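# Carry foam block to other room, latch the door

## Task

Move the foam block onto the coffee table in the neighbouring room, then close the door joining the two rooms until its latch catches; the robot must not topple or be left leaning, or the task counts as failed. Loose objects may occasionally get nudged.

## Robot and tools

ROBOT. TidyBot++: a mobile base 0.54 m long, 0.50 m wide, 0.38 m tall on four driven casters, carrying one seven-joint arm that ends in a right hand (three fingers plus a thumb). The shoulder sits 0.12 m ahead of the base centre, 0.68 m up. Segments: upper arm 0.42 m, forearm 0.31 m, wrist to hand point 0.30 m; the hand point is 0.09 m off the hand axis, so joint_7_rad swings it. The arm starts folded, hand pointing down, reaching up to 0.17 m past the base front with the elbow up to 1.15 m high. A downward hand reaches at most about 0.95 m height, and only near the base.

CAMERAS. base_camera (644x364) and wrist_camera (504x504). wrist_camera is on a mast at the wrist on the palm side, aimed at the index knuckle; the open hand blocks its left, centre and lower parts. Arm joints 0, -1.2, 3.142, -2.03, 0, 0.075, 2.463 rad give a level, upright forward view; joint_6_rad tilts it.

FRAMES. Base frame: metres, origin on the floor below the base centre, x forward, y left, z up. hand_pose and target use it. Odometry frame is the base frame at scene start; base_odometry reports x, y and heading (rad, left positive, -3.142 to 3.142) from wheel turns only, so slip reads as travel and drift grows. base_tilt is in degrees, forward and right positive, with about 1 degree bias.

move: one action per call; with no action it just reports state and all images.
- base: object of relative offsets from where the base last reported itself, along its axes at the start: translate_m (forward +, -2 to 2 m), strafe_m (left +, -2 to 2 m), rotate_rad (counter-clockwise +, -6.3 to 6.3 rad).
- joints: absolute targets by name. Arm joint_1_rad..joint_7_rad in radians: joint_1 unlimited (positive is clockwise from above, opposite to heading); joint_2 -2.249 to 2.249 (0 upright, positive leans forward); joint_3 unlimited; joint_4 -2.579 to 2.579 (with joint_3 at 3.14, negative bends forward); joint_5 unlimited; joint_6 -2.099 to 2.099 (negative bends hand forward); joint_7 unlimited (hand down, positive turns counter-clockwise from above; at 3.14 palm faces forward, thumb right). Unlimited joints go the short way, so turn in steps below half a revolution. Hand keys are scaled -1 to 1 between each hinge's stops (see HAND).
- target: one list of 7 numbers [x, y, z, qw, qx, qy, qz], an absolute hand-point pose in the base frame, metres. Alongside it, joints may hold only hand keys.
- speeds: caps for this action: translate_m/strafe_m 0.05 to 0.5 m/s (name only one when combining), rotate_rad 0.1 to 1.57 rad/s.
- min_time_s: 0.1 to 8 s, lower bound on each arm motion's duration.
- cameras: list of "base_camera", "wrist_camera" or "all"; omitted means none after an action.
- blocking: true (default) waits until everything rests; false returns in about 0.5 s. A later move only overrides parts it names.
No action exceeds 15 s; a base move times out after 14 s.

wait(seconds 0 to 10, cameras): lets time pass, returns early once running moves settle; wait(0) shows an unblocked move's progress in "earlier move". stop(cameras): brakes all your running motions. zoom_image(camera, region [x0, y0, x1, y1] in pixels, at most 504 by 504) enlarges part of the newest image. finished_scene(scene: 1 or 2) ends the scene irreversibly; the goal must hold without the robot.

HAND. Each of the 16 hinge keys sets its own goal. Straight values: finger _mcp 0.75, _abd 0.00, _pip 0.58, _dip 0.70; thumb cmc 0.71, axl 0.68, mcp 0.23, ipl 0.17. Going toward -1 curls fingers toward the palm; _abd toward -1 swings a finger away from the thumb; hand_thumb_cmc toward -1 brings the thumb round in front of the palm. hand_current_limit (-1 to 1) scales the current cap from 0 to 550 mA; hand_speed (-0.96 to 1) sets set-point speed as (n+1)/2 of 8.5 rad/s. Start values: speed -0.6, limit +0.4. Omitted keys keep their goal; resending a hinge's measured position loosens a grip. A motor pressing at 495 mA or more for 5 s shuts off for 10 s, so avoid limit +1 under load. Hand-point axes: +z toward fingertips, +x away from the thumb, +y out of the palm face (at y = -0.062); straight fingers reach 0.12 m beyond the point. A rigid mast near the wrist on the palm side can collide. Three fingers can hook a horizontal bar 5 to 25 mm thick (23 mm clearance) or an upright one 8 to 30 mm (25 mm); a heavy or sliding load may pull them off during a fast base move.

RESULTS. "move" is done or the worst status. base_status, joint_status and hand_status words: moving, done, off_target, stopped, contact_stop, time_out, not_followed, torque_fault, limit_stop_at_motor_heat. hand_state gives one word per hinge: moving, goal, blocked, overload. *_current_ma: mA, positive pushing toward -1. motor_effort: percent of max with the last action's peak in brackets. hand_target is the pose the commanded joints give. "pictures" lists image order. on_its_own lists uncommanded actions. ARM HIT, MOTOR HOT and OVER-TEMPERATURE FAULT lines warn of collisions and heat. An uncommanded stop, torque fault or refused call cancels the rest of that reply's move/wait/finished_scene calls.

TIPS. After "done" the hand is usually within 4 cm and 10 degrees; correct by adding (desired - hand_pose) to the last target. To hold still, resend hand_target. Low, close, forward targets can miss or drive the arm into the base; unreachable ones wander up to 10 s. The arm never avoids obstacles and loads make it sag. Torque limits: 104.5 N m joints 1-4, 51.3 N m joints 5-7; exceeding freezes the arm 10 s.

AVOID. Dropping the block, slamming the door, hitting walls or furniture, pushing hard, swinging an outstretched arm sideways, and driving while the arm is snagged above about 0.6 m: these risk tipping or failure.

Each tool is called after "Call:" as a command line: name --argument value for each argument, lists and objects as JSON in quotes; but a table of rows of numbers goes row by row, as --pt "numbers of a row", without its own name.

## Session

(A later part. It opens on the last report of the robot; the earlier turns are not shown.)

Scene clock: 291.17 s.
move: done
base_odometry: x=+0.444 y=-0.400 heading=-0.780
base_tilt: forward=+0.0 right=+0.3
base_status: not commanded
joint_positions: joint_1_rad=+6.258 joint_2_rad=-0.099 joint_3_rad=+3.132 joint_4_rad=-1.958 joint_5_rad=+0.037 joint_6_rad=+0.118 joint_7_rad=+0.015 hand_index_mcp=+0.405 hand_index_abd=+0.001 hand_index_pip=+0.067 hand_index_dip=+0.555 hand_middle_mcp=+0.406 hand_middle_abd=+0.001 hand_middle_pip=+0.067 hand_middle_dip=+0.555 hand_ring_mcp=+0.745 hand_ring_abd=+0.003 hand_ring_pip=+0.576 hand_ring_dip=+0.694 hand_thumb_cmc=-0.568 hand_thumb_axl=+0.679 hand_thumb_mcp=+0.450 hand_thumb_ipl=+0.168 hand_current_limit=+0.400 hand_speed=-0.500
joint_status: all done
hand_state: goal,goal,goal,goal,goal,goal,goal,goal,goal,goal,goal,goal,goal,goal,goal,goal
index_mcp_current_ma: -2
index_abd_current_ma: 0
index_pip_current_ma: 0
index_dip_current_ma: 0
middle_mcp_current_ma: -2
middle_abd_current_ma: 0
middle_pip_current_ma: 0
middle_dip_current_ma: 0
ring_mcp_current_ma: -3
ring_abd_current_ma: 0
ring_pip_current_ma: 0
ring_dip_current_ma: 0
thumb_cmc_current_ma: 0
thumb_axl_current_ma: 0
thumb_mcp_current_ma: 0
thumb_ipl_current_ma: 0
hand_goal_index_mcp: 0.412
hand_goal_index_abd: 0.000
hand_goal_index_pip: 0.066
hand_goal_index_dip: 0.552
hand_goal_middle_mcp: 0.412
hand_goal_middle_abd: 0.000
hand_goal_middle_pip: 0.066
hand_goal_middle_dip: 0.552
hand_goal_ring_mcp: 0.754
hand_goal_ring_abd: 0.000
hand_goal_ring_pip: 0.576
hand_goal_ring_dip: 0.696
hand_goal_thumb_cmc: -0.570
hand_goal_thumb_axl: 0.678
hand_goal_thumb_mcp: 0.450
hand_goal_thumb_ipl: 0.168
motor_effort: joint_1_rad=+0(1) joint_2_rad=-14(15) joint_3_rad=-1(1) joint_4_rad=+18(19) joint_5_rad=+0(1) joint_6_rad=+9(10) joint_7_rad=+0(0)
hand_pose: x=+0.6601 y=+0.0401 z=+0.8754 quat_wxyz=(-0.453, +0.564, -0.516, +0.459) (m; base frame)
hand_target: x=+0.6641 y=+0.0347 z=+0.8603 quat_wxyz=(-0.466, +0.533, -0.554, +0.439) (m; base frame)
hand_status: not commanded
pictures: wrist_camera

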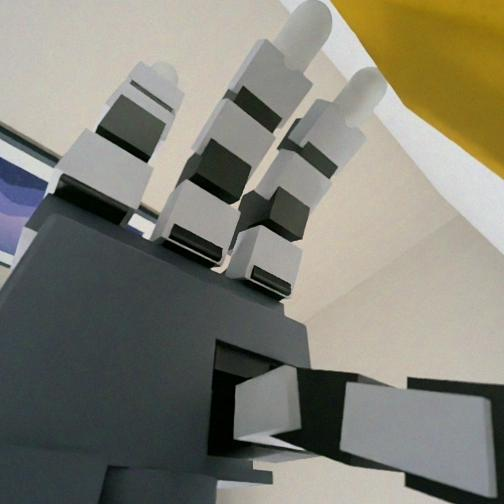

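Call:
move --joints '{"hand_index_mcp": 0.137, "hand_middle_mcp": 0.137, "hand_thumb_mcp": 0.169}' --cameras '["wrist_camera"]'

Call:
move --joints '{"hand_index_mcp": 0.0, "hand_middle_mcp": 0.0, "hand_thumb_mcp": 0.0}' --cameras '["wrist_camera"]'

Scene clock: 294.80 s.
move: done
base_odometry: x=+0.444 y=-0.400 heading=-0.780
base_tilt: forward=+0.0 right=+0.3
base_status: not commanded
joint_positions: joint_1_rad=+6.258 joint_2_rad=-0.099 joint_3_rad=+3.132 joint_4_rad=-1.959 joint_5_rad=+0.037 joint_6_rad=+0.120 joint_7_rad=+0.014 hand_index_mcp=+0.134 hand_index_abd=+0.001 hand_index_pip=+0.067 hand_index_dip=+0.555 hand_middle_mcp=+0.135 hand_middle_abd=+0.001 hand_middle_pip=+0.067 hand_middle_dip=+0.555 hand_ring_mcp=+0.745 hand_ring_abd=+0.003 hand_ring_pip=+0.576 hand_ring_dip=+0.694 hand_thumb_cmc=-0.568 hand_thumb_axl=+0.679 hand_thumb_mcp=+0.175 hand_thumb_ipl=+0.168 hand_current_limit=+0.400 hand_speed=-0.500
joint_status: all done
hand_state: goal,goal,goal,goal,goal,goal,goal,goal,goal,goal,goal,goal,goal,goal,goal,goal
index_mcp_current_ma: -1
index_abd_current_ma: 0
index_pip_current_ma: 0
index_dip_current_ma: 0
middle_mcp_current_ma: -1
middle_abd_current_ma: 0
middle_pip_current_ma: 0
middle_dip_current_ma: 0
ring_mcp_current_ma: -3
ring_abd_current_ma: 0
ring_pip_current_ma: 0
ring_dip_current_ma: 0
thumb_cmc_current_ma: 0
thumb_axl_current_ma: 0
thumb_mcp_current_ma: 1
thumb_ipl_current_ma: 0
hand_goal_index_mcp: 0.138
hand_goal_index_abd: 0.000
hand_goal_index_pip: 0.066
hand_goal_index_dip: 0.552
hand_goal_middle_mcp: 0.138
hand_goal_middle_abd: 0.000
hand_goal_middle_pip: 0.066
hand_goal_middle_dip: 0.552
hand_goal_ring_mcp: 0.754
hand_goal_ring_abd: 0.000
hand_goal_ring_pip: 0.576
hand_goal_ring_dip: 0.696
hand_goal_thumb_cmc: -0.570
hand_goal_thumb_axl: 0.678
hand_goal_thumb_mcp: 0.170
hand_goal_thumb_ipl: 0.168
motor_effort: joint_1_rad=+0(1) joint_2_rad=-15(15) joint_3_rad=-1(2) joint_4_rad=+18(18) joint_5_rad=+0(1) joint_6_rad=+9(9) joint_7_rad=+0(1)
hand_pose: x=+0.6601 y=+0.0401 z=+0.8753 quat_wxyz=(-0.453, +0.564, -0.516, +0.459) (m; base frame)
hand_target: x=+0.6641 y=+0.0347 z=+0.8603 quat_wxyz=(-0.466, +0.533, -0.554, +0.439) (m; base frame)
hand_status: not commanded
pictures: wrist_camera

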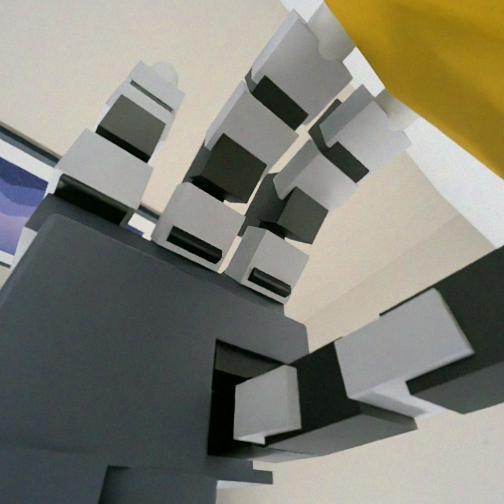

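Scene clock: 295.37 s.
move: off_target
base_odometry: x=+0.444 y=-0.400 heading=-0.780
base_tilt: forward=+0.0 right=+0.3
base_status: not commanded
joint_positions: joint_1_rad=+6.258 joint_2_rad=-0.099 joint_3_rad=+3.132 joint_4_rad=-1.959 joint_5_rad=+0.037 joint_6_rad=+0.124 joint_7_rad=+0.014 hand_index_mcp=-0.002 hand_index_abd=+0.001 hand_index_pip=+0.067 hand_index_dip=+0.555 hand_middle_mcp=+0.098 hand_middle_abd=-0.017 hand_middle_pip=+0.106 hand_middle_dip=+0.571 hand_ring_mcp=+0.745 hand_ring_abd=+0.003 hand_ring_pip=+0.576 hand_ring_dip=+0.694 hand_thumb_cmc=-0.540 hand_thumb_axl=+0.680 hand_thumb_mcp=+0.098 hand_thumb_ipl=+0.189 hand_current_limit=+0.400 hand_speed=-0.500
joint_status: hand_middle_mcp off_target (ended at +0.098, target +0.000); hand_thumb_mcp off_target (ended at +0.098, target +0.000); the others done
hand_state: goal,goal,goal,goal,blocked,goal,blocked,goal,goal,goal,goal,goal,blocked,goal,blocked,blocked
index_mcp_current_ma: 0
index_abd_current_ma: 0
index_pip_current_ma: 0
index_dip_current_ma: 0
middle_mcp_current_ma: 210
middle_abd_current_ma: -7
middle_pip_current_ma: 40
middle_dip_current_ma: 11
ring_mcp_current_ma: -3
ring_abd_current_ma: 0
ring_pip_current_ma: 0
ring_dip_current_ma: 0
thumb_cmc_current_ma: 25
thumb_axl_current_ma: 0
thumb_mcp_current_ma: 299
thumb_ipl_current_ma: 21
hand_goal_index_mcp: 0.000
hand_goal_index_abd: 0.000
hand_goal_index_pip: 0.066
hand_goal_index_dip: 0.552
hand_goal_middle_mcp: 0.000
hand_goal_middle_abd: 0.000
hand_goal_middle_pip: 0.066
hand_goal_middle_dip: 0.552
hand_goal_ring_mcp: 0.754
hand_goal_ring_abd: 0.000
hand_goal_ring_pip: 0.576
hand_goal_ring_dip: 0.696
hand_goal_thumb_cmc: -0.570
hand_goal_thumb_axl: 0.678
hand_goal_thumb_mcp: 0.000
hand_goal_thumb_ipl: 0.168
motor_effort: joint_1_rad=+0(1) joint_2_rad=-13(14) joint_3_rad=-1(2) joint_4_rad=+17(18) joint_5_rad=+0(1) joint_6_rad=+8(9) joint_7_rad=+0(1)
hand_pose: x=+0.6606 y=+0.0402 z=+0.8764 quat_wxyz=(-0.454, +0.563, -0.515, +0.460) (m; base frame)
hand_target: x=+0.6641 y=+0.0347 z=+0.8603 quat_wxyz=(-0.466, +0.533, -0.554, +0.439) (m; base frame)
hand_status: not commanded
pictures: wrist_camera

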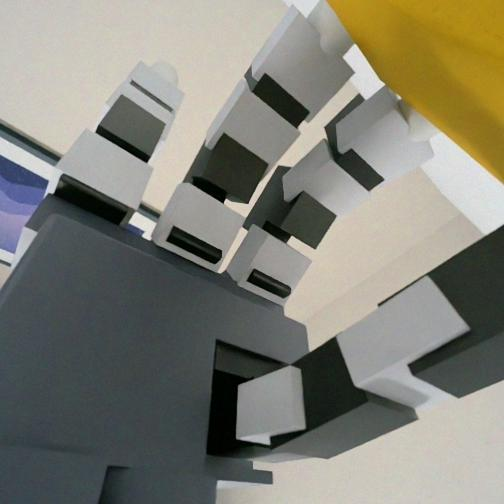

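Call:
move --joints '{"hand_index_mcp": -0.1, "hand_middle_mcp": -0.1, "hand_thumb_mcp": -0.1}' --cameras '["wrist_camera"]'

Scene clock: 299.73 s.
move: off_target
base_odometry: x=+0.444 y=-0.400 heading=-0.780
base_tilt: forward=+0.0 right=+0.3
base_status: not commanded
joint_positions: joint_1_rad=+6.258 joint_2_rad=-0.099 joint_3_rad=+3.132 joint_4_rad=-1.959 joint_5_rad=+0.037 joint_6_rad=+0.125 joint_7_rad=+0.014 hand_index_mcp=-0.058 hand_index_abd=+0.008 hand_index_pip=+0.074 hand_index_dip=+0.555 hand_middle_mcp=+0.091 hand_middle_abd=-0.023 hand_middle_pip=+0.111 hand_middle_dip=+0.574 hand_ring_mcp=+0.745 hand_ring_abd=+0.003 hand_ring_pip=+0.576 hand_ring_dip=+0.694 hand_thumb_cmc=-0.539 hand_thumb_axl=+0.681 hand_thumb_mcp=+0.095 hand_thumb_ipl=+0.194 hand_current_limit=+0.400 hand_speed=-0.500
joint_status: hand_index_mcp off_target (ended at -0.058, target -0.100); hand_middle_mcp off_target (ended at +0.091, target -0.100); hand_thumb_mcp off_target (ended at +0.095, target -0.100)
hand_state: blocked,goal,goal,goal,blocked,blocked,blocked,blocked,goal,goal,goal,goal,blocked,goal,blocked,blocked
index_mcp_current_ma: 47
index_abd_current_ma: 2
index_pip_current_ma: 2
index_dip_current_ma: 1
middle_mcp_current_ma: 385
middle_abd_current_ma: -12
middle_pip_current_ma: 49
middle_dip_current_ma: 14
ring_mcp_current_ma: -3
ring_abd_current_ma: 0
ring_pip_current_ma: 0
ring_dip_current_ma: 0
thumb_cmc_current_ma: 27
thumb_axl_current_ma: 0
thumb_mcp_current_ma: 385
thumb_ipl_current_ma: 31
hand_goal_index_mcp: -0.100
hand_goal_index_abd: 0.000
hand_goal_index_pip: 0.066
hand_goal_index_dip: 0.552
hand_goal_middle_mcp: -0.100
hand_goal_middle_abd: 0.000
hand_goal_middle_pip: 0.066
hand_goal_middle_dip: 0.552
hand_goal_ring_mcp: 0.754
hand_goal_ring_abd: 0.000
hand_goal_ring_pip: 0.576
hand_goal_ring_dip: 0.696
hand_goal_thumb_cmc: -0.570
hand_goal_thumb_axl: 0.678
hand_goal_thumb_mcp: -0.100
hand_goal_thumb_ipl: 0.168
motor_effort: joint_1_rad=+0(1) joint_2_rad=-14(14) joint_3_rad=-1(1) joint_4_rad=+17(18) joint_5_rad=+0(1) joint_6_rad=+8(9) joint_7_rad=+0(0)
hand_pose: x=+0.6607 y=+0.0402 z=+0.8768 quat_wxyz=(-0.455, +0.563, -0.515, +0.460) (m; base frame)
hand_target: x=+0.6641 y=+0.0347 z=+0.8603 quat_wxyz=(-0.466, +0.533, -0.554, +0.439) (m; base frame)
hand_status: not commanded
pictures: wrist_camera

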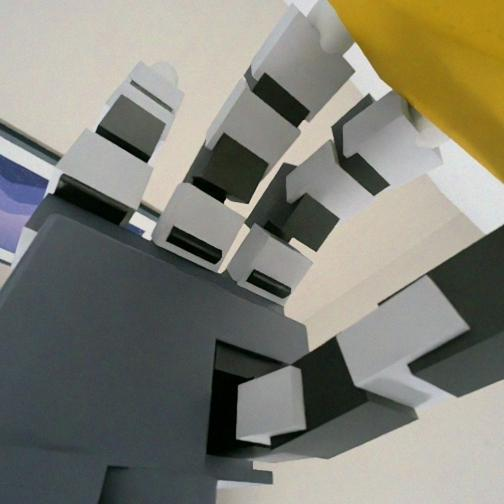

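Call:
move --joints '{"joint_4_rad": -1.85, "joint_6_rad": 0.05}' --min_time_s 1.5 --cameras '["wrist_camera"]'

Call:
move --joints '{"joint_4_rad": -1.65, "joint_6_rad": -0.12}' --min_time_s 2 --cameras '["all"]'

Scene clock: 304.13 s.
move: done
base_odometry: x=+0.444 y=-0.400 heading=-0.780
base_tilt: forward=+0.0 right=+0.3
base_status: not commanded
joint_positions: joint_1_rad=+6.258 joint_2_rad=-0.099 joint_3_rad=+3.132 joint_4_rad=-1.870 joint_5_rad=+0.037 joint_6_rad=+0.094 joint_7_rad=+0.014 hand_index_mcp=-0.065 hand_index_abd=+0.008 hand_index_pip=+0.074 hand_index_dip=+0.555 hand_middle_mcp=+0.085 hand_middle_abd=-0.027 hand_middle_pip=+0.114 hand_middle_dip=+0.577 hand_ring_mcp=+0.745 hand_ring_abd=+0.003 hand_ring_pip=+0.576 hand_ring_dip=+0.694 hand_thumb_cmc=-0.539 hand_thumb_axl=+0.681 hand_thumb_mcp=+0.095 hand_thumb_ipl=+0.195 hand_current_limit=+0.400 hand_speed=-0.500
joint_status: all done
hand_state: blocked,goal,goal,goal,blocked,blocked,blocked,blocked,goal,goal,goal,goal,blocked,goal,blocked,blocked
index_mcp_current_ma: 35
index_abd_current_ma: 2
index_pip_current_ma: 2
index_dip_current_ma: 1
middle_mcp_current_ma: 385
middle_abd_current_ma: -16
middle_pip_current_ma: 55
middle_dip_current_ma: 17
ring_mcp_current_ma: -3
ring_abd_current_ma: 0
ring_pip_current_ma: 0
ring_dip_current_ma: 0
thumb_cmc_current_ma: 27
thumb_axl_current_ma: 0
thumb_mcp_current_ma: 385
thumb_ipl_current_ma: 33
hand_goal_index_mcp: -0.100
hand_goal_index_abd: 0.000
hand_goal_index_pip: 0.066
hand_goal_index_dip: 0.552
hand_goal_middle_mcp: -0.100
hand_goal_middle_abd: 0.000
hand_goal_middle_pip: 0.066
hand_goal_middle_dip: 0.552
hand_goal_ring_mcp: 0.754
hand_goal_ring_abd: 0.000
hand_goal_ring_pip: 0.576
hand_goal_ring_dip: 0.696
hand_goal_thumb_cmc: -0.570
hand_goal_thumb_axl: 0.678
hand_goal_thumb_mcp: -0.100
hand_goal_thumb_ipl: 0.168
motor_effort: joint_1_rad=+0(1) joint_2_rad=-15(16) joint_3_rad=-1(1) joint_4_rad=+18(19) joint_5_rad=+0(1) joint_6_rad=+9(10) joint_7_rad=+0(1)
hand_pose: x=+0.6748 y=+0.0404 z=+0.9203 quat_wxyz=(-0.470, +0.549, -0.502, +0.476) (m; base frame)
hand_target: x=+0.6794 y=+0.0350 z=+0.9097 quat_wxyz=(-0.474, +0.526, -0.547, +0.446) (m; base frame)
hand_status: not commanded
pictures: wrist_camera

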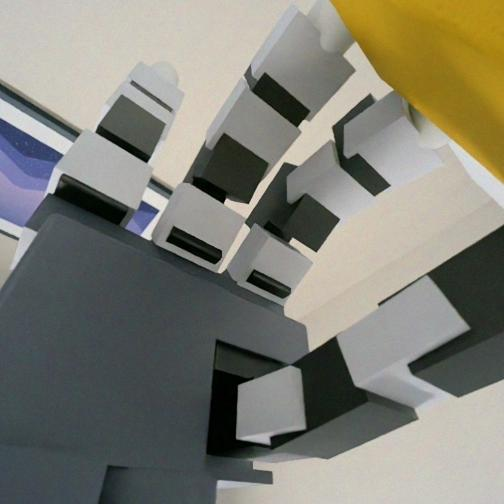

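Scene clock: 306.43 s.
move: done
base_odometry: x=+0.444 y=-0.400 heading=-0.780
base_tilt: forward=+0.0 right=+0.3
base_status: not commanded
joint_positions: joint_1_rad=+6.258 joint_2_rad=-0.099 joint_3_rad=+3.132 joint_4_rad=-1.671 joint_5_rad=+0.037 joint_6_rad=-0.074 joint_7_rad=+0.014 hand_index_mcp=-0.065 hand_index_abd=+0.008 hand_index_pip=+0.074 hand_index_dip=+0.555 hand_middle_mcp=+0.085 hand_middle_abd=-0.027 hand_middle_pip=+0.114 hand_middle_dip=+0.577 hand_ring_mcp=+0.745 hand_ring_abd=+0.003 hand_ring_pip=+0.576 hand_ring_dip=+0.694 hand_thumb_cmc=-0.539 hand_thumb_axl=+0.681 hand_thumb_mcp=+0.095 hand_thumb_ipl=+0.195 hand_current_limit=+0.400 hand_speed=-0.500
joint_status: all done
hand_state: blocked,goal,goal,goal,blocked,blocked,blocked,blocked,goal,goal,goal,goal,blocked,goal,blocked,blocked
index_mcp_current_ma: 34
index_abd_current_ma: 2
index_pip_current_ma: 2
index_dip_current_ma: 1
middle_mcp_current_ma: 385
middle_abd_current_ma: -16
middle_pip_current_ma: 55
middle_dip_current_ma: 18
ring_mcp_current_ma: -3
ring_abd_current_ma: 0
ring_pip_current_ma: 0
ring_dip_current_ma: 0
thumb_cmc_current_ma: 27
thumb_axl_current_ma: 0
thumb_mcp_current_ma: 385
thumb_ipl_current_ma: 33
hand_goal_index_mcp: -0.100
hand_goal_index_abd: 0.000
hand_goal_index_pip: 0.066
hand_goal_index_dip: 0.552
hand_goal_middle_mcp: -0.100
hand_goal_middle_abd: 0.000
hand_goal_middle_pip: 0.066
hand_goal_middle_dip: 0.552
hand_goal_ring_mcp: 0.754
hand_goal_ring_abd: 0.000
hand_goal_ring_pip: 0.576
hand_goal_ring_dip: 0.696
hand_goal_thumb_cmc: -0.570
hand_goal_thumb_axl: 0.678
hand_goal_thumb_mcp: -0.100
hand_goal_thumb_ipl: 0.168
motor_effort: joint_1_rad=+1(1) joint_2_rad=-16(16) joint_3_rad=-1(1) joint_4_rad=+19(20) joint_5_rad=+0(1) joint_6_rad=+9(11) joint_7_rad=+0(0)
hand_pose: x=+0.6848 y=+0.0390 z=+0.9919 quat_wxyz=(-0.476, +0.539, -0.496, +0.486) (m; base frame)
hand_target: x=+0.6895 y=+0.0351 z=+0.9807 quat_wxyz=(-0.483, +0.520, -0.539, +0.454) (m; base frame)
hand_status: not commanded
pictures: base_camera, wrist_camera

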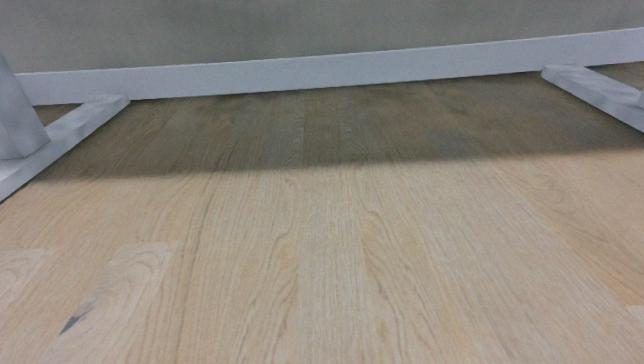

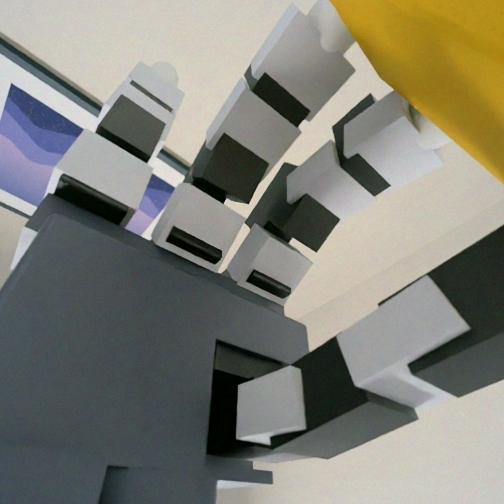

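Call:
move --base '{"translate_m": -0.45}' --speeds '{"translate_m": 0.3}' --joints '{"joint_2_rad": -1.2, "joint_4_rad": -2.03, "joint_6_rad": -0.74}' --min_time_s 3.5 --cameras '["all"]'

Scene clock: 316.30 s.
move: done
base_odometry: x=+0.124 y=-0.084 heading=-0.780
base_tilt: forward=-0.1 right=+0.3
base_status: done
joint_positions: joint_1_rad=+6.261 joint_2_rad=-1.167 joint_3_rad=+3.132 joint_4_rad=-2.005 joint_5_rad=+0.037 joint_6_rad=-0.693 joint_7_rad=+0.013 hand_index_mcp=-0.067 hand_index_abd=+0.008 hand_index_pip=+0.074 hand_index_dip=+0.555 hand_middle_mcp=+0.083 hand_middle_abd=-0.028 hand_middle_pip=+0.115 hand_middle_dip=+0.578 hand_ring_mcp=+0.745 hand_ring_abd=+0.002 hand_ring_pip=+0.576 hand_ring_dip=+0.694 hand_thumb_cmc=-0.538 hand_thumb_axl=+0.681 hand_thumb_mcp=+0.095 hand_thumb_ipl=+0.196 hand_current_limit=+0.400 hand_speed=-0.500
joint_status: all done
hand_state: blocked,goal,goal,goal,blocked,blocked,blocked,blocked,goal,goal,goal,goal,blocked,goal,blocked,blocked
index_mcp_current_ma: 32
index_abd_current_ma: 2
index_pip_current_ma: 2
index_dip_current_ma: 1
middle_mcp_current_ma: 385
middle_abd_current_ma: -17
middle_pip_current_ma: 56
middle_dip_current_ma: 18
ring_mcp_current_ma: -3
ring_abd_current_ma: 0
ring_pip_current_ma: 0
ring_dip_current_ma: 0
thumb_cmc_current_ma: 28
thumb_axl_current_ma: 0
thumb_mcp_current_ma: 385
thumb_ipl_current_ma: 36
hand_goal_index_mcp: -0.100
hand_goal_index_abd: 0.000
hand_goal_index_pip: 0.066
hand_goal_index_dip: 0.552
hand_goal_middle_mcp: -0.100
hand_goal_middle_abd: 0.000
hand_goal_middle_pip: 0.066
hand_goal_middle_dip: 0.552
hand_goal_ring_mcp: 0.754
hand_goal_ring_abd: 0.000
hand_goal_ring_pip: 0.576
hand_goal_ring_dip: 0.696
hand_goal_thumb_cmc: -0.570
hand_goal_thumb_axl: 0.678
hand_goal_thumb_mcp: -0.100
hand_goal_thumb_ipl: 0.168
motor_effort: joint_1_rad=+0(1) joint_2_rad=+15(21) joint_3_rad=+0(2) joint_4_rad=+15(20) joint_5_rad=+0(1) joint_6_rad=+9(11) joint_7_rad=+1(1)
hand_pose: x=+0.2703 y=+0.0202 z=+0.9833 quat_wxyz=(-0.498, +0.503, -0.477, +0.522) (m; base frame)
hand_target: x=+0.2602 y=+0.0319 z=+0.9625 quat_wxyz=(-0.511, +0.491, -0.508, +0.489) (m; base frame)
hand_status: not commanded
pictures: base_camera, wrist_camera

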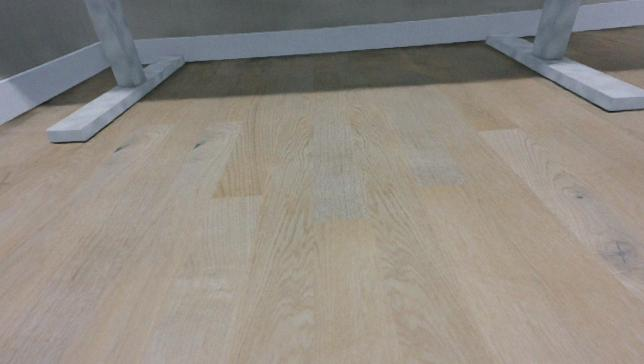

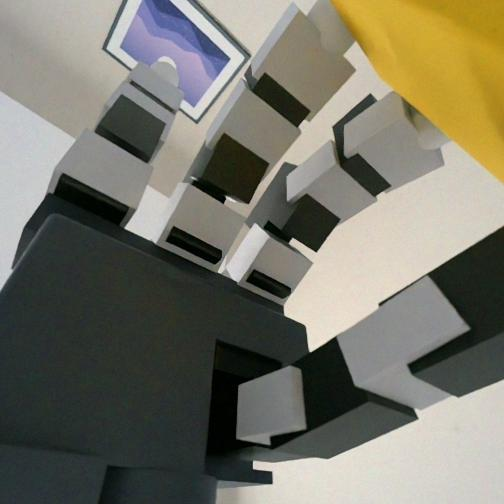

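Call:
move --base '{"translate_m": -0.153, "strafe_m": -1.62, "rotate_rad": -3.019}' --speeds '{"strafe_m": 0.45, "rotate_rad": 0.9}' --cameras '["all"]'

Scene clock: 325.43 s.
move: done
base_odometry: x=-1.124 y=-1.128 heading=+2.484
base_tilt: forward=-0.1 right=+0.3
base_status: done
joint_positions: joint_1_rad=+6.269 joint_2_rad=-1.167 joint_3_rad=+3.132 joint_4_rad=-2.007 joint_5_rad=+0.036 joint_6_rad=-0.695 joint_7_rad=+0.013 hand_index_mcp=-0.067 hand_index_abd=+0.009 hand_index_pip=+0.074 hand_index_dip=+0.555 hand_middle_mcp=+0.083 hand_middle_abd=-0.028 hand_middle_pip=+0.115 hand_middle_dip=+0.578 hand_ring_mcp=+0.745 hand_ring_abd=+0.002 hand_ring_pip=+0.576 hand_ring_dip=+0.694 hand_thumb_cmc=-0.537 hand_thumb_axl=+0.681 hand_thumb_mcp=+0.095 hand_thumb_ipl=+0.196 hand_current_limit=+0.400 hand_speed=-0.500
joint_status: not commanded
hand_state: blocked,goal,goal,goal,blocked,blocked,blocked,blocked,goal,goal,goal,goal,blocked,goal,blocked,blocked
index_mcp_current_ma: 32
index_abd_current_ma: 2
index_pip_current_ma: 2
index_dip_current_ma: 1
middle_mcp_current_ma: 385
middle_abd_current_ma: -17
middle_pip_current_ma: 56
middle_dip_current_ma: 18
ring_mcp_current_ma: -3
ring_abd_current_ma: 0
ring_pip_current_ma: 0
ring_dip_current_ma: 0
thumb_cmc_current_ma: 29
thumb_axl_current_ma: 0
thumb_mcp_current_ma: 385
thumb_ipl_current_ma: 36
hand_goal_index_mcp: -0.100
hand_goal_index_abd: 0.000
hand_goal_index_pip: 0.066
hand_goal_index_dip: 0.552
hand_goal_middle_mcp: -0.100
hand_goal_middle_abd: 0.000
hand_goal_middle_pip: 0.066
hand_goal_middle_dip: 0.552
hand_goal_ring_mcp: 0.754
hand_goal_ring_abd: 0.000
hand_goal_ring_pip: 0.576
hand_goal_ring_dip: 0.696
hand_goal_thumb_cmc: -0.570
hand_goal_thumb_axl: 0.678
hand_goal_thumb_mcp: -0.100
hand_goal_thumb_ipl: 0.168
motor_effort: joint_1_rad=+0(2) joint_2_rad=+15(16) joint_3_rad=-1(2) joint_4_rad=+15(16) joint_5_rad=+0(2) joint_6_rad=+9(10) joint_7_rad=+0(1)
hand_pose: x=+0.2705 y=+0.0190 z=+0.9819 quat_wxyz=(-0.495, +0.502, -0.480, +0.523) (m; base frame)
hand_target: x=+0.2602 y=+0.0319 z=+0.9625 quat_wxyz=(-0.511, +0.491, -0.508, +0.489) (m; base frame)
hand_status: not commanded
pictures: base_camera, wrist_camera

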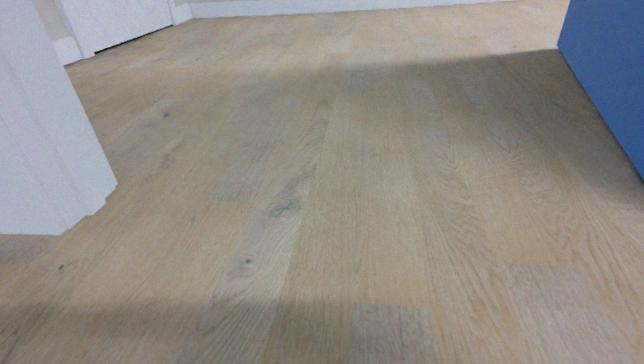

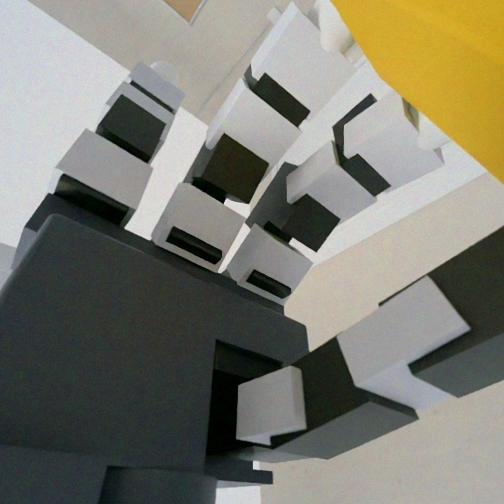

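Call:
zoom_image --camera "base_camera" --region '[0, 100, 200, 300]'

Call:
zoom_image --camera "base_camera" --region '[444, 0, 644, 200]'

Scaled by 2.520.

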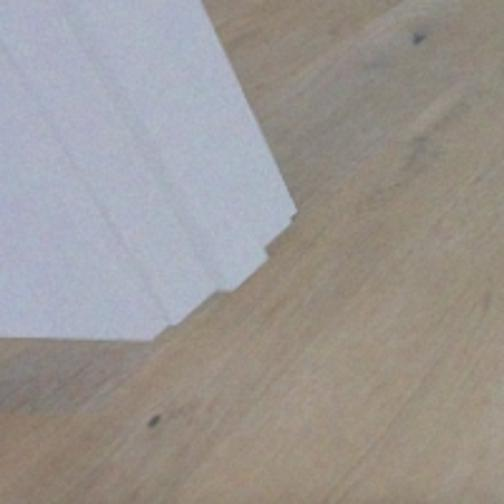

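Scaled by 2.520.

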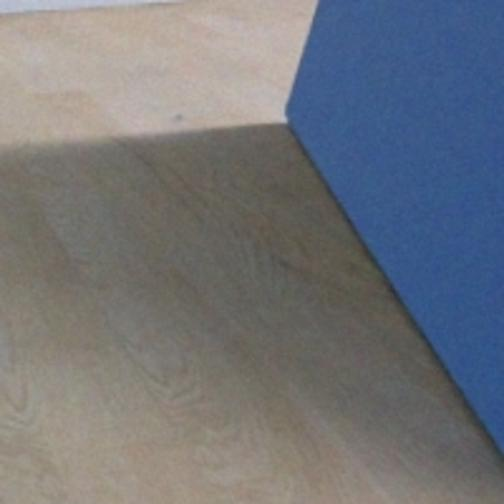

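Call:
move --base '{"translate_m": 1.2, "strafe_m": -0.08}' --speeds '{"translate_m": 0.4}' --cameras '["base_camera"]'

Scene clock: 349.90 s.
move: done
base_odometry: x=-2.025 y=-0.331 heading=+2.484
base_tilt: forward=-0.1 right=+0.3
base_status: done
joint_positions: joint_1_rad=+6.269 joint_2_rad=-1.171 joint_3_rad=+3.132 joint_4_rad=-2.011 joint_5_rad=+0.036 joint_6_rad=-0.697 joint_7_rad=+0.013 hand_index_mcp=-0.068 hand_index_abd=+0.009 hand_index_pip=+0.074 hand_index_dip=+0.555 hand_middle_mcp=+0.082 hand_middle_abd=-0.029 hand_middle_pip=+0.115 hand_middle_dip=+0.578 hand_ring_mcp=+0.745 hand_ring_abd=+0.002 hand_ring_pip=+0.576 hand_ring_dip=+0.694 hand_thumb_cmc=-0.537 hand_thumb_axl=+0.681 hand_thumb_mcp=+0.095 hand_thumb_ipl=+0.196 hand_current_limit=+0.400 hand_speed=-0.500
joint_status: not commanded
hand_state: blocked,goal,goal,goal,blocked,blocked,blocked,blocked,goal,goal,goal,goal,blocked,goal,blocked,blocked
index_mcp_current_ma: 30
index_abd_current_ma: 2
index_pip_current_ma: 2
index_dip_current_ma: 1
middle_mcp_current_ma: 385
middle_abd_current_ma: -17
middle_pip_current_ma: 56
middle_dip_current_ma: 18
ring_mcp_current_ma: -3
ring_abd_current_ma: 0
ring_pip_current_ma: 0
ring_dip_current_ma: 0
thumb_cmc_current_ma: 29
thumb_axl_current_ma: 0
thumb_mcp_current_ma: 385
thumb_ipl_current_ma: 36
hand_goal_index_mcp: -0.100
hand_goal_index_abd: 0.000
hand_goal_index_pip: 0.066
hand_goal_index_dip: 0.552
hand_goal_middle_mcp: -0.100
hand_goal_middle_abd: 0.000
hand_goal_middle_pip: 0.066
hand_goal_middle_dip: 0.552
hand_goal_ring_mcp: 0.754
hand_goal_ring_abd: 0.000
hand_goal_ring_pip: 0.576
hand_goal_ring_dip: 0.696
hand_goal_thumb_cmc: -0.570
hand_goal_thumb_axl: 0.678
hand_goal_thumb_mcp: -0.100
hand_goal_thumb_ipl: 0.168
motor_effort: joint_1_rad=+0(1) joint_2_rad=+16(18) joint_3_rad=+0(1) joint_4_rad=+15(16) joint_5_rad=+0(1) joint_6_rad=+9(10) joint_7_rad=+0(0)
hand_pose: x=+0.2698 y=+0.0189 z=+0.9796 quat_wxyz=(-0.494, +0.502, -0.480, +0.522) (m; base frame)
hand_target: x=+0.2602 y=+0.0319 z=+0.9625 quat_wxyz=(-0.511, +0.491, -0.508, +0.489) (m; base frame)
hand_status: not commanded
pictures: base_camera

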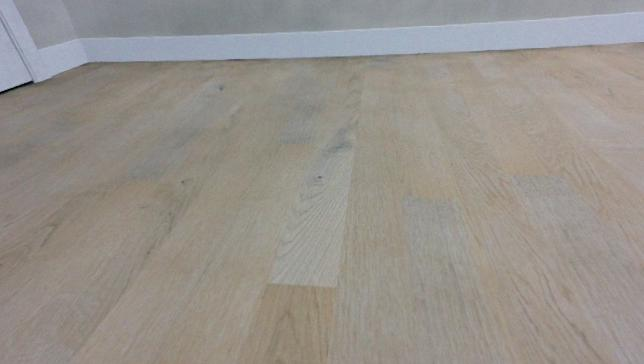

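Call:
move --base '{"translate_m": 0.97, "rotate_rad": -1.571}' --speeds '{"translate_m": 0.4, "rotate_rad": 0.8}' --cameras '["base_camera"]'

Scene clock: 357.30 s.
move: done
base_odometry: x=-2.793 y=+0.262 heading=+0.912
base_tilt: forward=-0.1 right=+0.3
base_status: done
joint_positions: joint_1_rad=+6.270 joint_2_rad=-1.173 joint_3_rad=+3.132 joint_4_rad=-2.011 joint_5_rad=+0.036 joint_6_rad=-0.697 joint_7_rad=+0.013 hand_index_mcp=-0.068 hand_index_abd=+0.009 hand_index_pip=+0.074 hand_index_dip=+0.555 hand_middle_mcp=+0.082 hand_middle_abd=-0.029 hand_middle_pip=+0.115 hand_middle_dip=+0.578 hand_ring_mcp=+0.745 hand_ring_abd=+0.002 hand_ring_pip=+0.576 hand_ring_dip=+0.694 hand_thumb_cmc=-0.537 hand_thumb_axl=+0.681 hand_thumb_mcp=+0.095 hand_thumb_ipl=+0.196 hand_current_limit=+0.400 hand_speed=-0.500
joint_status: not commanded
hand_state: blocked,goal,goal,goal,blocked,blocked,blocked,blocked,goal,goal,goal,goal,blocked,goal,blocked,blocked
index_mcp_current_ma: 30
index_abd_current_ma: 2
index_pip_current_ma: 2
index_dip_current_ma: 1
middle_mcp_current_ma: 385
middle_abd_current_ma: -17
middle_pip_current_ma: 56
middle_dip_current_ma: 18
ring_mcp_current_ma: -3
ring_abd_current_ma: 0
ring_pip_current_ma: 0
ring_dip_current_ma: 0
thumb_cmc_current_ma: 29
thumb_axl_current_ma: 0
thumb_mcp_current_ma: 385
thumb_ipl_current_ma: 36
hand_goal_index_mcp: -0.100
hand_goal_index_abd: 0.000
hand_goal_index_pip: 0.066
hand_goal_index_dip: 0.552
hand_goal_middle_mcp: -0.100
hand_goal_middle_abd: 0.000
hand_goal_middle_pip: 0.066
hand_goal_middle_dip: 0.552
hand_goal_ring_mcp: 0.754
hand_goal_ring_abd: 0.000
hand_goal_ring_pip: 0.576
hand_goal_ring_dip: 0.696
hand_goal_thumb_cmc: -0.570
hand_goal_thumb_axl: 0.678
hand_goal_thumb_mcp: -0.100
hand_goal_thumb_ipl: 0.168
motor_effort: joint_1_rad=+0(1) joint_2_rad=+15(17) joint_3_rad=+0(1) joint_4_rad=+15(16) joint_5_rad=+1(1) joint_6_rad=+9(10) joint_7_rad=+0(1)
hand_pose: x=+0.2691 y=+0.0188 z=+0.9799 quat_wxyz=(-0.495, +0.502, -0.480, +0.523) (m; base frame)
hand_target: x=+0.2602 y=+0.0319 z=+0.9625 quat_wxyz=(-0.511, +0.491, -0.508, +0.489) (m; base frame)
hand_status: not commanded
pictures: base_camera

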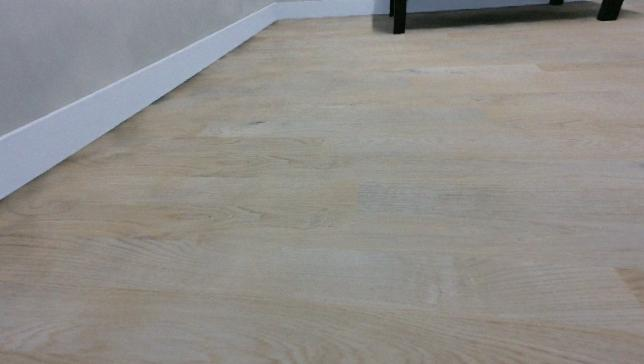

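Call:
zoom_image --camera "base_camera" --region '[240, 0, 644, 60]'

Scaled by 1.248.

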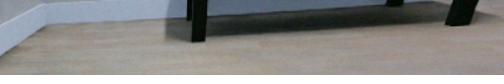

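Call:
move --base '{"translate_m": 1.09, "strafe_m": -0.13, "rotate_rad": -0.115}' --speeds '{"translate_m": 0.4, "rotate_rad": 0.3}' --cameras '["base_camera"]'

Scene clock: 404.83 s.
move: done
base_odometry: x=-2.023 y=+1.044 heading=+0.797
base_tilt: forward=+0.0 right=+0.3
base_status: done
joint_positions: joint_1_rad=+6.270 joint_2_rad=-1.174 joint_3_rad=+3.132 joint_4_rad=-2.013 joint_5_rad=+0.036 joint_6_rad=-0.698 joint_7_rad=+0.013 hand_index_mcp=-0.068 hand_index_abd=+0.009 hand_index_pip=+0.074 hand_index_dip=+0.555 hand_middle_mcp=+0.082 hand_middle_abd=-0.029 hand_middle_pip=+0.115 hand_middle_dip=+0.578 hand_ring_mcp=+0.745 hand_ring_abd=+0.002 hand_ring_pip=+0.576 hand_ring_dip=+0.694 hand_thumb_cmc=-0.537 hand_thumb_axl=+0.681 hand_thumb_mcp=+0.095 hand_thumb_ipl=+0.196 hand_current_limit=+0.400 hand_speed=-0.500
joint_status: not commanded
hand_state: blocked,goal,goal,goal,blocked,blocked,blocked,blocked,goal,goal,goal,goal,blocked,goal,blocked,blocked
index_mcp_current_ma: 30
index_abd_current_ma: 2
index_pip_current_ma: 2
index_dip_current_ma: 1
middle_mcp_current_ma: 385
middle_abd_current_ma: -17
middle_pip_current_ma: 57
middle_dip_current_ma: 18
ring_mcp_current_ma: -3
ring_abd_current_ma: 0
ring_pip_current_ma: 0
ring_dip_current_ma: 0
thumb_cmc_current_ma: 29
thumb_axl_current_ma: 0
thumb_mcp_current_ma: 385
thumb_ipl_current_ma: 36
hand_goal_index_mcp: -0.100
hand_goal_index_abd: 0.000
hand_goal_index_pip: 0.066
hand_goal_index_dip: 0.552
hand_goal_middle_mcp: -0.100
hand_goal_middle_abd: 0.000
hand_goal_middle_pip: 0.066
hand_goal_middle_dip: 0.552
hand_goal_ring_mcp: 0.754
hand_goal_ring_abd: 0.000
hand_goal_ring_pip: 0.576
hand_goal_ring_dip: 0.696
hand_goal_thumb_cmc: -0.570
hand_goal_thumb_axl: 0.678
hand_goal_thumb_mcp: -0.100
hand_goal_thumb_ipl: 0.168
motor_effort: joint_1_rad=+0(1) joint_2_rad=+15(19) joint_3_rad=+0(1) joint_4_rad=+15(16) joint_5_rad=+1(1) joint_6_rad=+9(10) joint_7_rad=+0(1)
hand_pose: x=+0.2689 y=+0.0188 z=+0.9791 quat_wxyz=(-0.495, +0.502, -0.480, +0.523) (m; base frame)
hand_target: x=+0.2602 y=+0.0319 z=+0.9625 quat_wxyz=(-0.511, +0.491, -0.508, +0.489) (m; base frame)
hand_status: not commanded
pictures: base_camera

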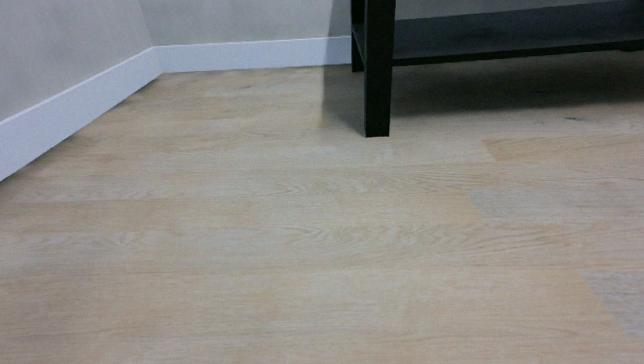

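Call:
move --base '{"translate_m": 0.45, "strafe_m": -0.43, "rotate_rad": -0.025}' --speeds '{"translate_m": 0.35, "rotate_rad": 0.3}' --cameras '["all"]'

Scene clock: 413.07 s.
move: done
base_odometry: x=-1.401 y=+1.066 heading=+0.772
base_tilt: forward=-0.1 right=+0.3
base_status: done
joint_positions: joint_1_rad=+6.270 joint_2_rad=-1.174 joint_3_rad=+3.132 joint_4_rad=-2.013 joint_5_rad=+0.036 joint_6_rad=-0.698 joint_7_rad=+0.013 hand_index_mcp=-0.068 hand_index_abd=+0.009 hand_index_pip=+0.074 hand_index_dip=+0.555 hand_middle_mcp=+0.082 hand_middle_abd=-0.029 hand_middle_pip=+0.115 hand_middle_dip=+0.578 hand_ring_mcp=+0.745 hand_ring_abd=+0.002 hand_ring_pip=+0.576 hand_ring_dip=+0.694 hand_thumb_cmc=-0.537 hand_thumb_axl=+0.681 hand_thumb_mcp=+0.095 hand_thumb_ipl=+0.196 hand_current_limit=+0.400 hand_speed=-0.500
joint_status: not commanded
hand_state: blocked,goal,goal,goal,blocked,blocked,blocked,blocked,goal,goal,goal,goal,blocked,goal,blocked,blocked
index_mcp_current_ma: 30
index_abd_current_ma: 2
index_pip_current_ma: 2
index_dip_current_ma: 1
middle_mcp_current_ma: 385
middle_abd_current_ma: -17
middle_pip_current_ma: 57
middle_dip_current_ma: 18
ring_mcp_current_ma: -3
ring_abd_current_ma: 0
ring_pip_current_ma: 0
ring_dip_current_ma: 0
thumb_cmc_current_ma: 29
thumb_axl_current_ma: 0
thumb_mcp_current_ma: 385
thumb_ipl_current_ma: 36
hand_goal_index_mcp: -0.100
hand_goal_index_abd: 0.000
hand_goal_index_pip: 0.066
hand_goal_index_dip: 0.552
hand_goal_middle_mcp: -0.100
hand_goal_middle_abd: 0.000
hand_goal_middle_pip: 0.066
hand_goal_middle_dip: 0.552
hand_goal_ring_mcp: 0.754
hand_goal_ring_abd: 0.000
hand_goal_ring_pip: 0.576
hand_goal_ring_dip: 0.696
hand_goal_thumb_cmc: -0.570
hand_goal_thumb_axl: 0.678
hand_goal_thumb_mcp: -0.100
hand_goal_thumb_ipl: 0.168
motor_effort: joint_1_rad=+0(1) joint_2_rad=+15(17) joint_3_rad=+0(1) joint_4_rad=+15(16) joint_5_rad=+1(1) joint_6_rad=+9(10) joint_7_rad=+0(1)
hand_pose: x=+0.2689 y=+0.0188 z=+0.9790 quat_wxyz=(-0.494, +0.502, -0.480, +0.523) (m; base frame)
hand_target: x=+0.2602 y=+0.0319 z=+0.9625 quat_wxyz=(-0.511, +0.491, -0.508, +0.489) (m; base frame)
hand_status: not commanded
pictures: base_camera, wrist_camera

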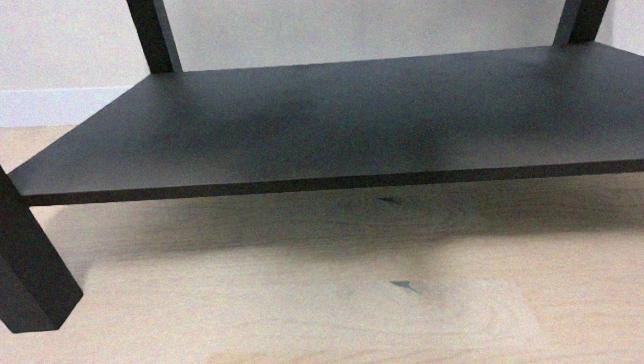

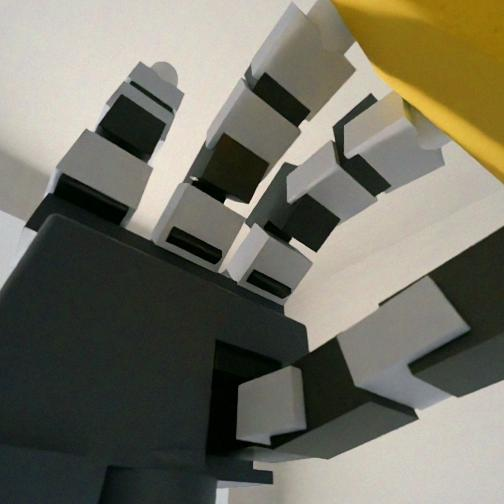

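Call:
move --base '{"translate_m": 0.07}' --speeds '{"translate_m": 0.2}' --joints '{"joint_1_rad": 0.0, "joint_2_rad": 0.118, "joint_4_rad": -2.188, "joint_6_rad": 0.58}' --min_time_s 3 --cameras '["all"]'

Scene clock: 434.80 s.
move: done
base_odometry: x=-1.350 y=+1.114 heading=+0.772
base_tilt: forward=+0.0 right=+0.3
base_status: done
joint_positions: joint_1_rad=+6.270 joint_2_rad=+0.082 joint_3_rad=+3.132 joint_4_rad=-2.165 joint_5_rad=+0.036 joint_6_rad=+0.541 joint_7_rad=+0.013 hand_index_mcp=-0.068 hand_index_abd=+0.009 hand_index_pip=+0.074 hand_index_dip=+0.555 hand_middle_mcp=+0.082 hand_middle_abd=-0.029 hand_middle_pip=+0.115 hand_middle_dip=+0.578 hand_ring_mcp=+0.745 hand_ring_abd=+0.002 hand_ring_pip=+0.576 hand_ring_dip=+0.694 hand_thumb_cmc=-0.537 hand_thumb_axl=+0.681 hand_thumb_mcp=+0.095 hand_thumb_ipl=+0.196 hand_current_limit=+0.400 hand_speed=-0.500
joint_status: all done
hand_state: blocked,goal,goal,goal,blocked,blocked,blocked,blocked,goal,goal,goal,goal,blocked,goal,blocked,blocked
index_mcp_current_ma: 30
index_abd_current_ma: 2
index_pip_current_ma: 2
index_dip_current_ma: 1
middle_mcp_current_ma: 385
middle_abd_current_ma: -17
middle_pip_current_ma: 57
middle_dip_current_ma: 18
ring_mcp_current_ma: -3
ring_abd_current_ma: 0
ring_pip_current_ma: 0
ring_dip_current_ma: 0
thumb_cmc_current_ma: 29
thumb_axl_current_ma: 0
thumb_mcp_current_ma: 385
thumb_ipl_current_ma: 36
hand_goal_index_mcp: -0.100
hand_goal_index_abd: 0.000
hand_goal_index_pip: 0.066
hand_goal_index_dip: 0.552
hand_goal_middle_mcp: -0.100
hand_goal_middle_abd: 0.000
hand_goal_middle_pip: 0.066
hand_goal_middle_dip: 0.552
hand_goal_ring_mcp: 0.754
hand_goal_ring_abd: 0.000
hand_goal_ring_pip: 0.576
hand_goal_ring_dip: 0.696
hand_goal_thumb_cmc: -0.570
hand_goal_thumb_axl: 0.678
hand_goal_thumb_mcp: -0.100
hand_goal_thumb_ipl: 0.168
motor_effort: joint_1_rad=+0(1) joint_2_rad=-18(20) joint_3_rad=-1(2) joint_4_rad=+16(19) joint_5_rad=+0(1) joint_6_rad=+9(11) joint_7_rad=+0(1)
hand_pose: x=+0.6846 y=+0.0390 z=+0.7789 quat_wxyz=(-0.465, +0.554, -0.510, +0.465) (m; base frame)
hand_target: x=+0.6861 y=+0.0347 z=+0.7595 quat_wxyz=(-0.474, +0.526, -0.548, +0.445) (m; base frame)
hand_status: not commanded
pictures: base_camera, wrist_camera

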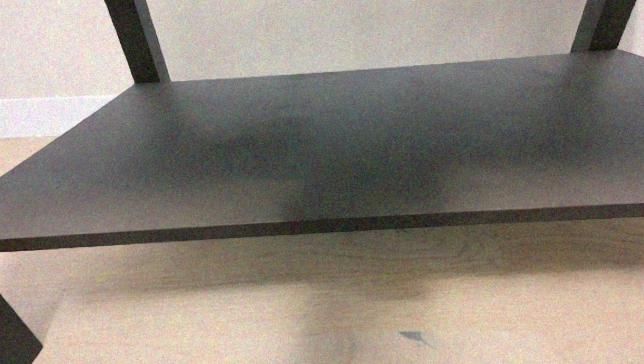

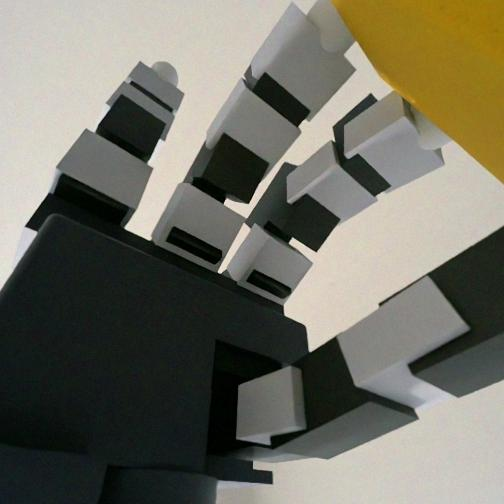

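Call:
move --joints '{"joint_1_rad": 0.0, "joint_2_rad": 0.74, "joint_4_rad": -2.44, "joint_6_rad": 1.42}' --min_time_s 2.5 --cameras '["all"]'

Scene clock: 442.13 s.
move: done
base_odometry: x=-1.350 y=+1.114 heading=+0.772
base_tilt: forward=+0.0 right=+0.3
base_status: not commanded
joint_positions: joint_1_rad=+6.270 joint_2_rad=+0.692 joint_3_rad=+3.132 joint_4_rad=-2.423 joint_5_rad=+0.036 joint_6_rad=+1.381 joint_7_rad=+0.013 hand_index_mcp=-0.068 hand_index_abd=+0.009 hand_index_pip=+0.074 hand_index_dip=+0.555 hand_middle_mcp=+0.082 hand_middle_abd=-0.029 hand_middle_pip=+0.115 hand_middle_dip=+0.578 hand_ring_mcp=+0.745 hand_ring_abd=+0.002 hand_ring_pip=+0.576 hand_ring_dip=+0.694 hand_thumb_cmc=-0.537 hand_thumb_axl=+0.681 hand_thumb_mcp=+0.095 hand_thumb_ipl=+0.196 hand_current_limit=+0.400 hand_speed=-0.500
joint_status: all done
hand_state: blocked,goal,goal,goal,blocked,blocked,blocked,blocked,goal,goal,goal,goal,blocked,goal,blocked,blocked
index_mcp_current_ma: 30
index_abd_current_ma: 2
index_pip_current_ma: 2
index_dip_current_ma: 1
middle_mcp_current_ma: 385
middle_abd_current_ma: -17
middle_pip_current_ma: 57
middle_dip_current_ma: 18
ring_mcp_current_ma: -3
ring_abd_current_ma: 0
ring_pip_current_ma: 0
ring_dip_current_ma: 0
thumb_cmc_current_ma: 29
thumb_axl_current_ma: 0
thumb_mcp_current_ma: 385
thumb_ipl_current_ma: 36
hand_goal_index_mcp: -0.100
hand_goal_index_abd: 0.000
hand_goal_index_pip: 0.066
hand_goal_index_dip: 0.552
hand_goal_middle_mcp: -0.100
hand_goal_middle_abd: 0.000
hand_goal_middle_pip: 0.066
hand_goal_middle_dip: 0.552
hand_goal_ring_mcp: 0.754
hand_goal_ring_abd: 0.000
hand_goal_ring_pip: 0.576
hand_goal_ring_dip: 0.696
hand_goal_thumb_cmc: -0.570
hand_goal_thumb_axl: 0.678
hand_goal_thumb_mcp: -0.100
hand_goal_thumb_ipl: 0.168
motor_effort: joint_1_rad=+0(1) joint_2_rad=-26(27) joint_3_rad=-2(2) joint_4_rad=+6(16) joint_5_rad=+0(1) joint_6_rad=+9(10) joint_7_rad=+0(1)
hand_pose: x=+0.6774 y=+0.0456 z=+0.5585 quat_wxyz=(-0.469, +0.557, -0.521, +0.446) (m; base frame)
hand_target: x=+0.6706 y=+0.0341 z=+0.5398 quat_wxyz=(-0.466, +0.532, -0.558, +0.435) (m; base frame)
hand_status: not commanded
pictures: base_camera, wrist_camera

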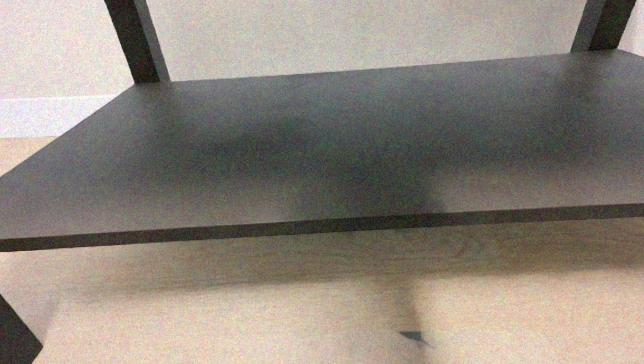

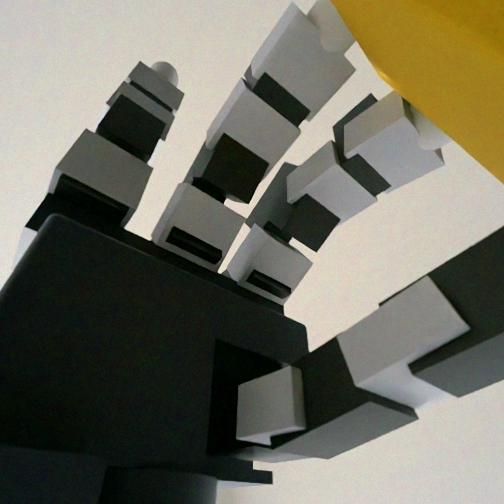

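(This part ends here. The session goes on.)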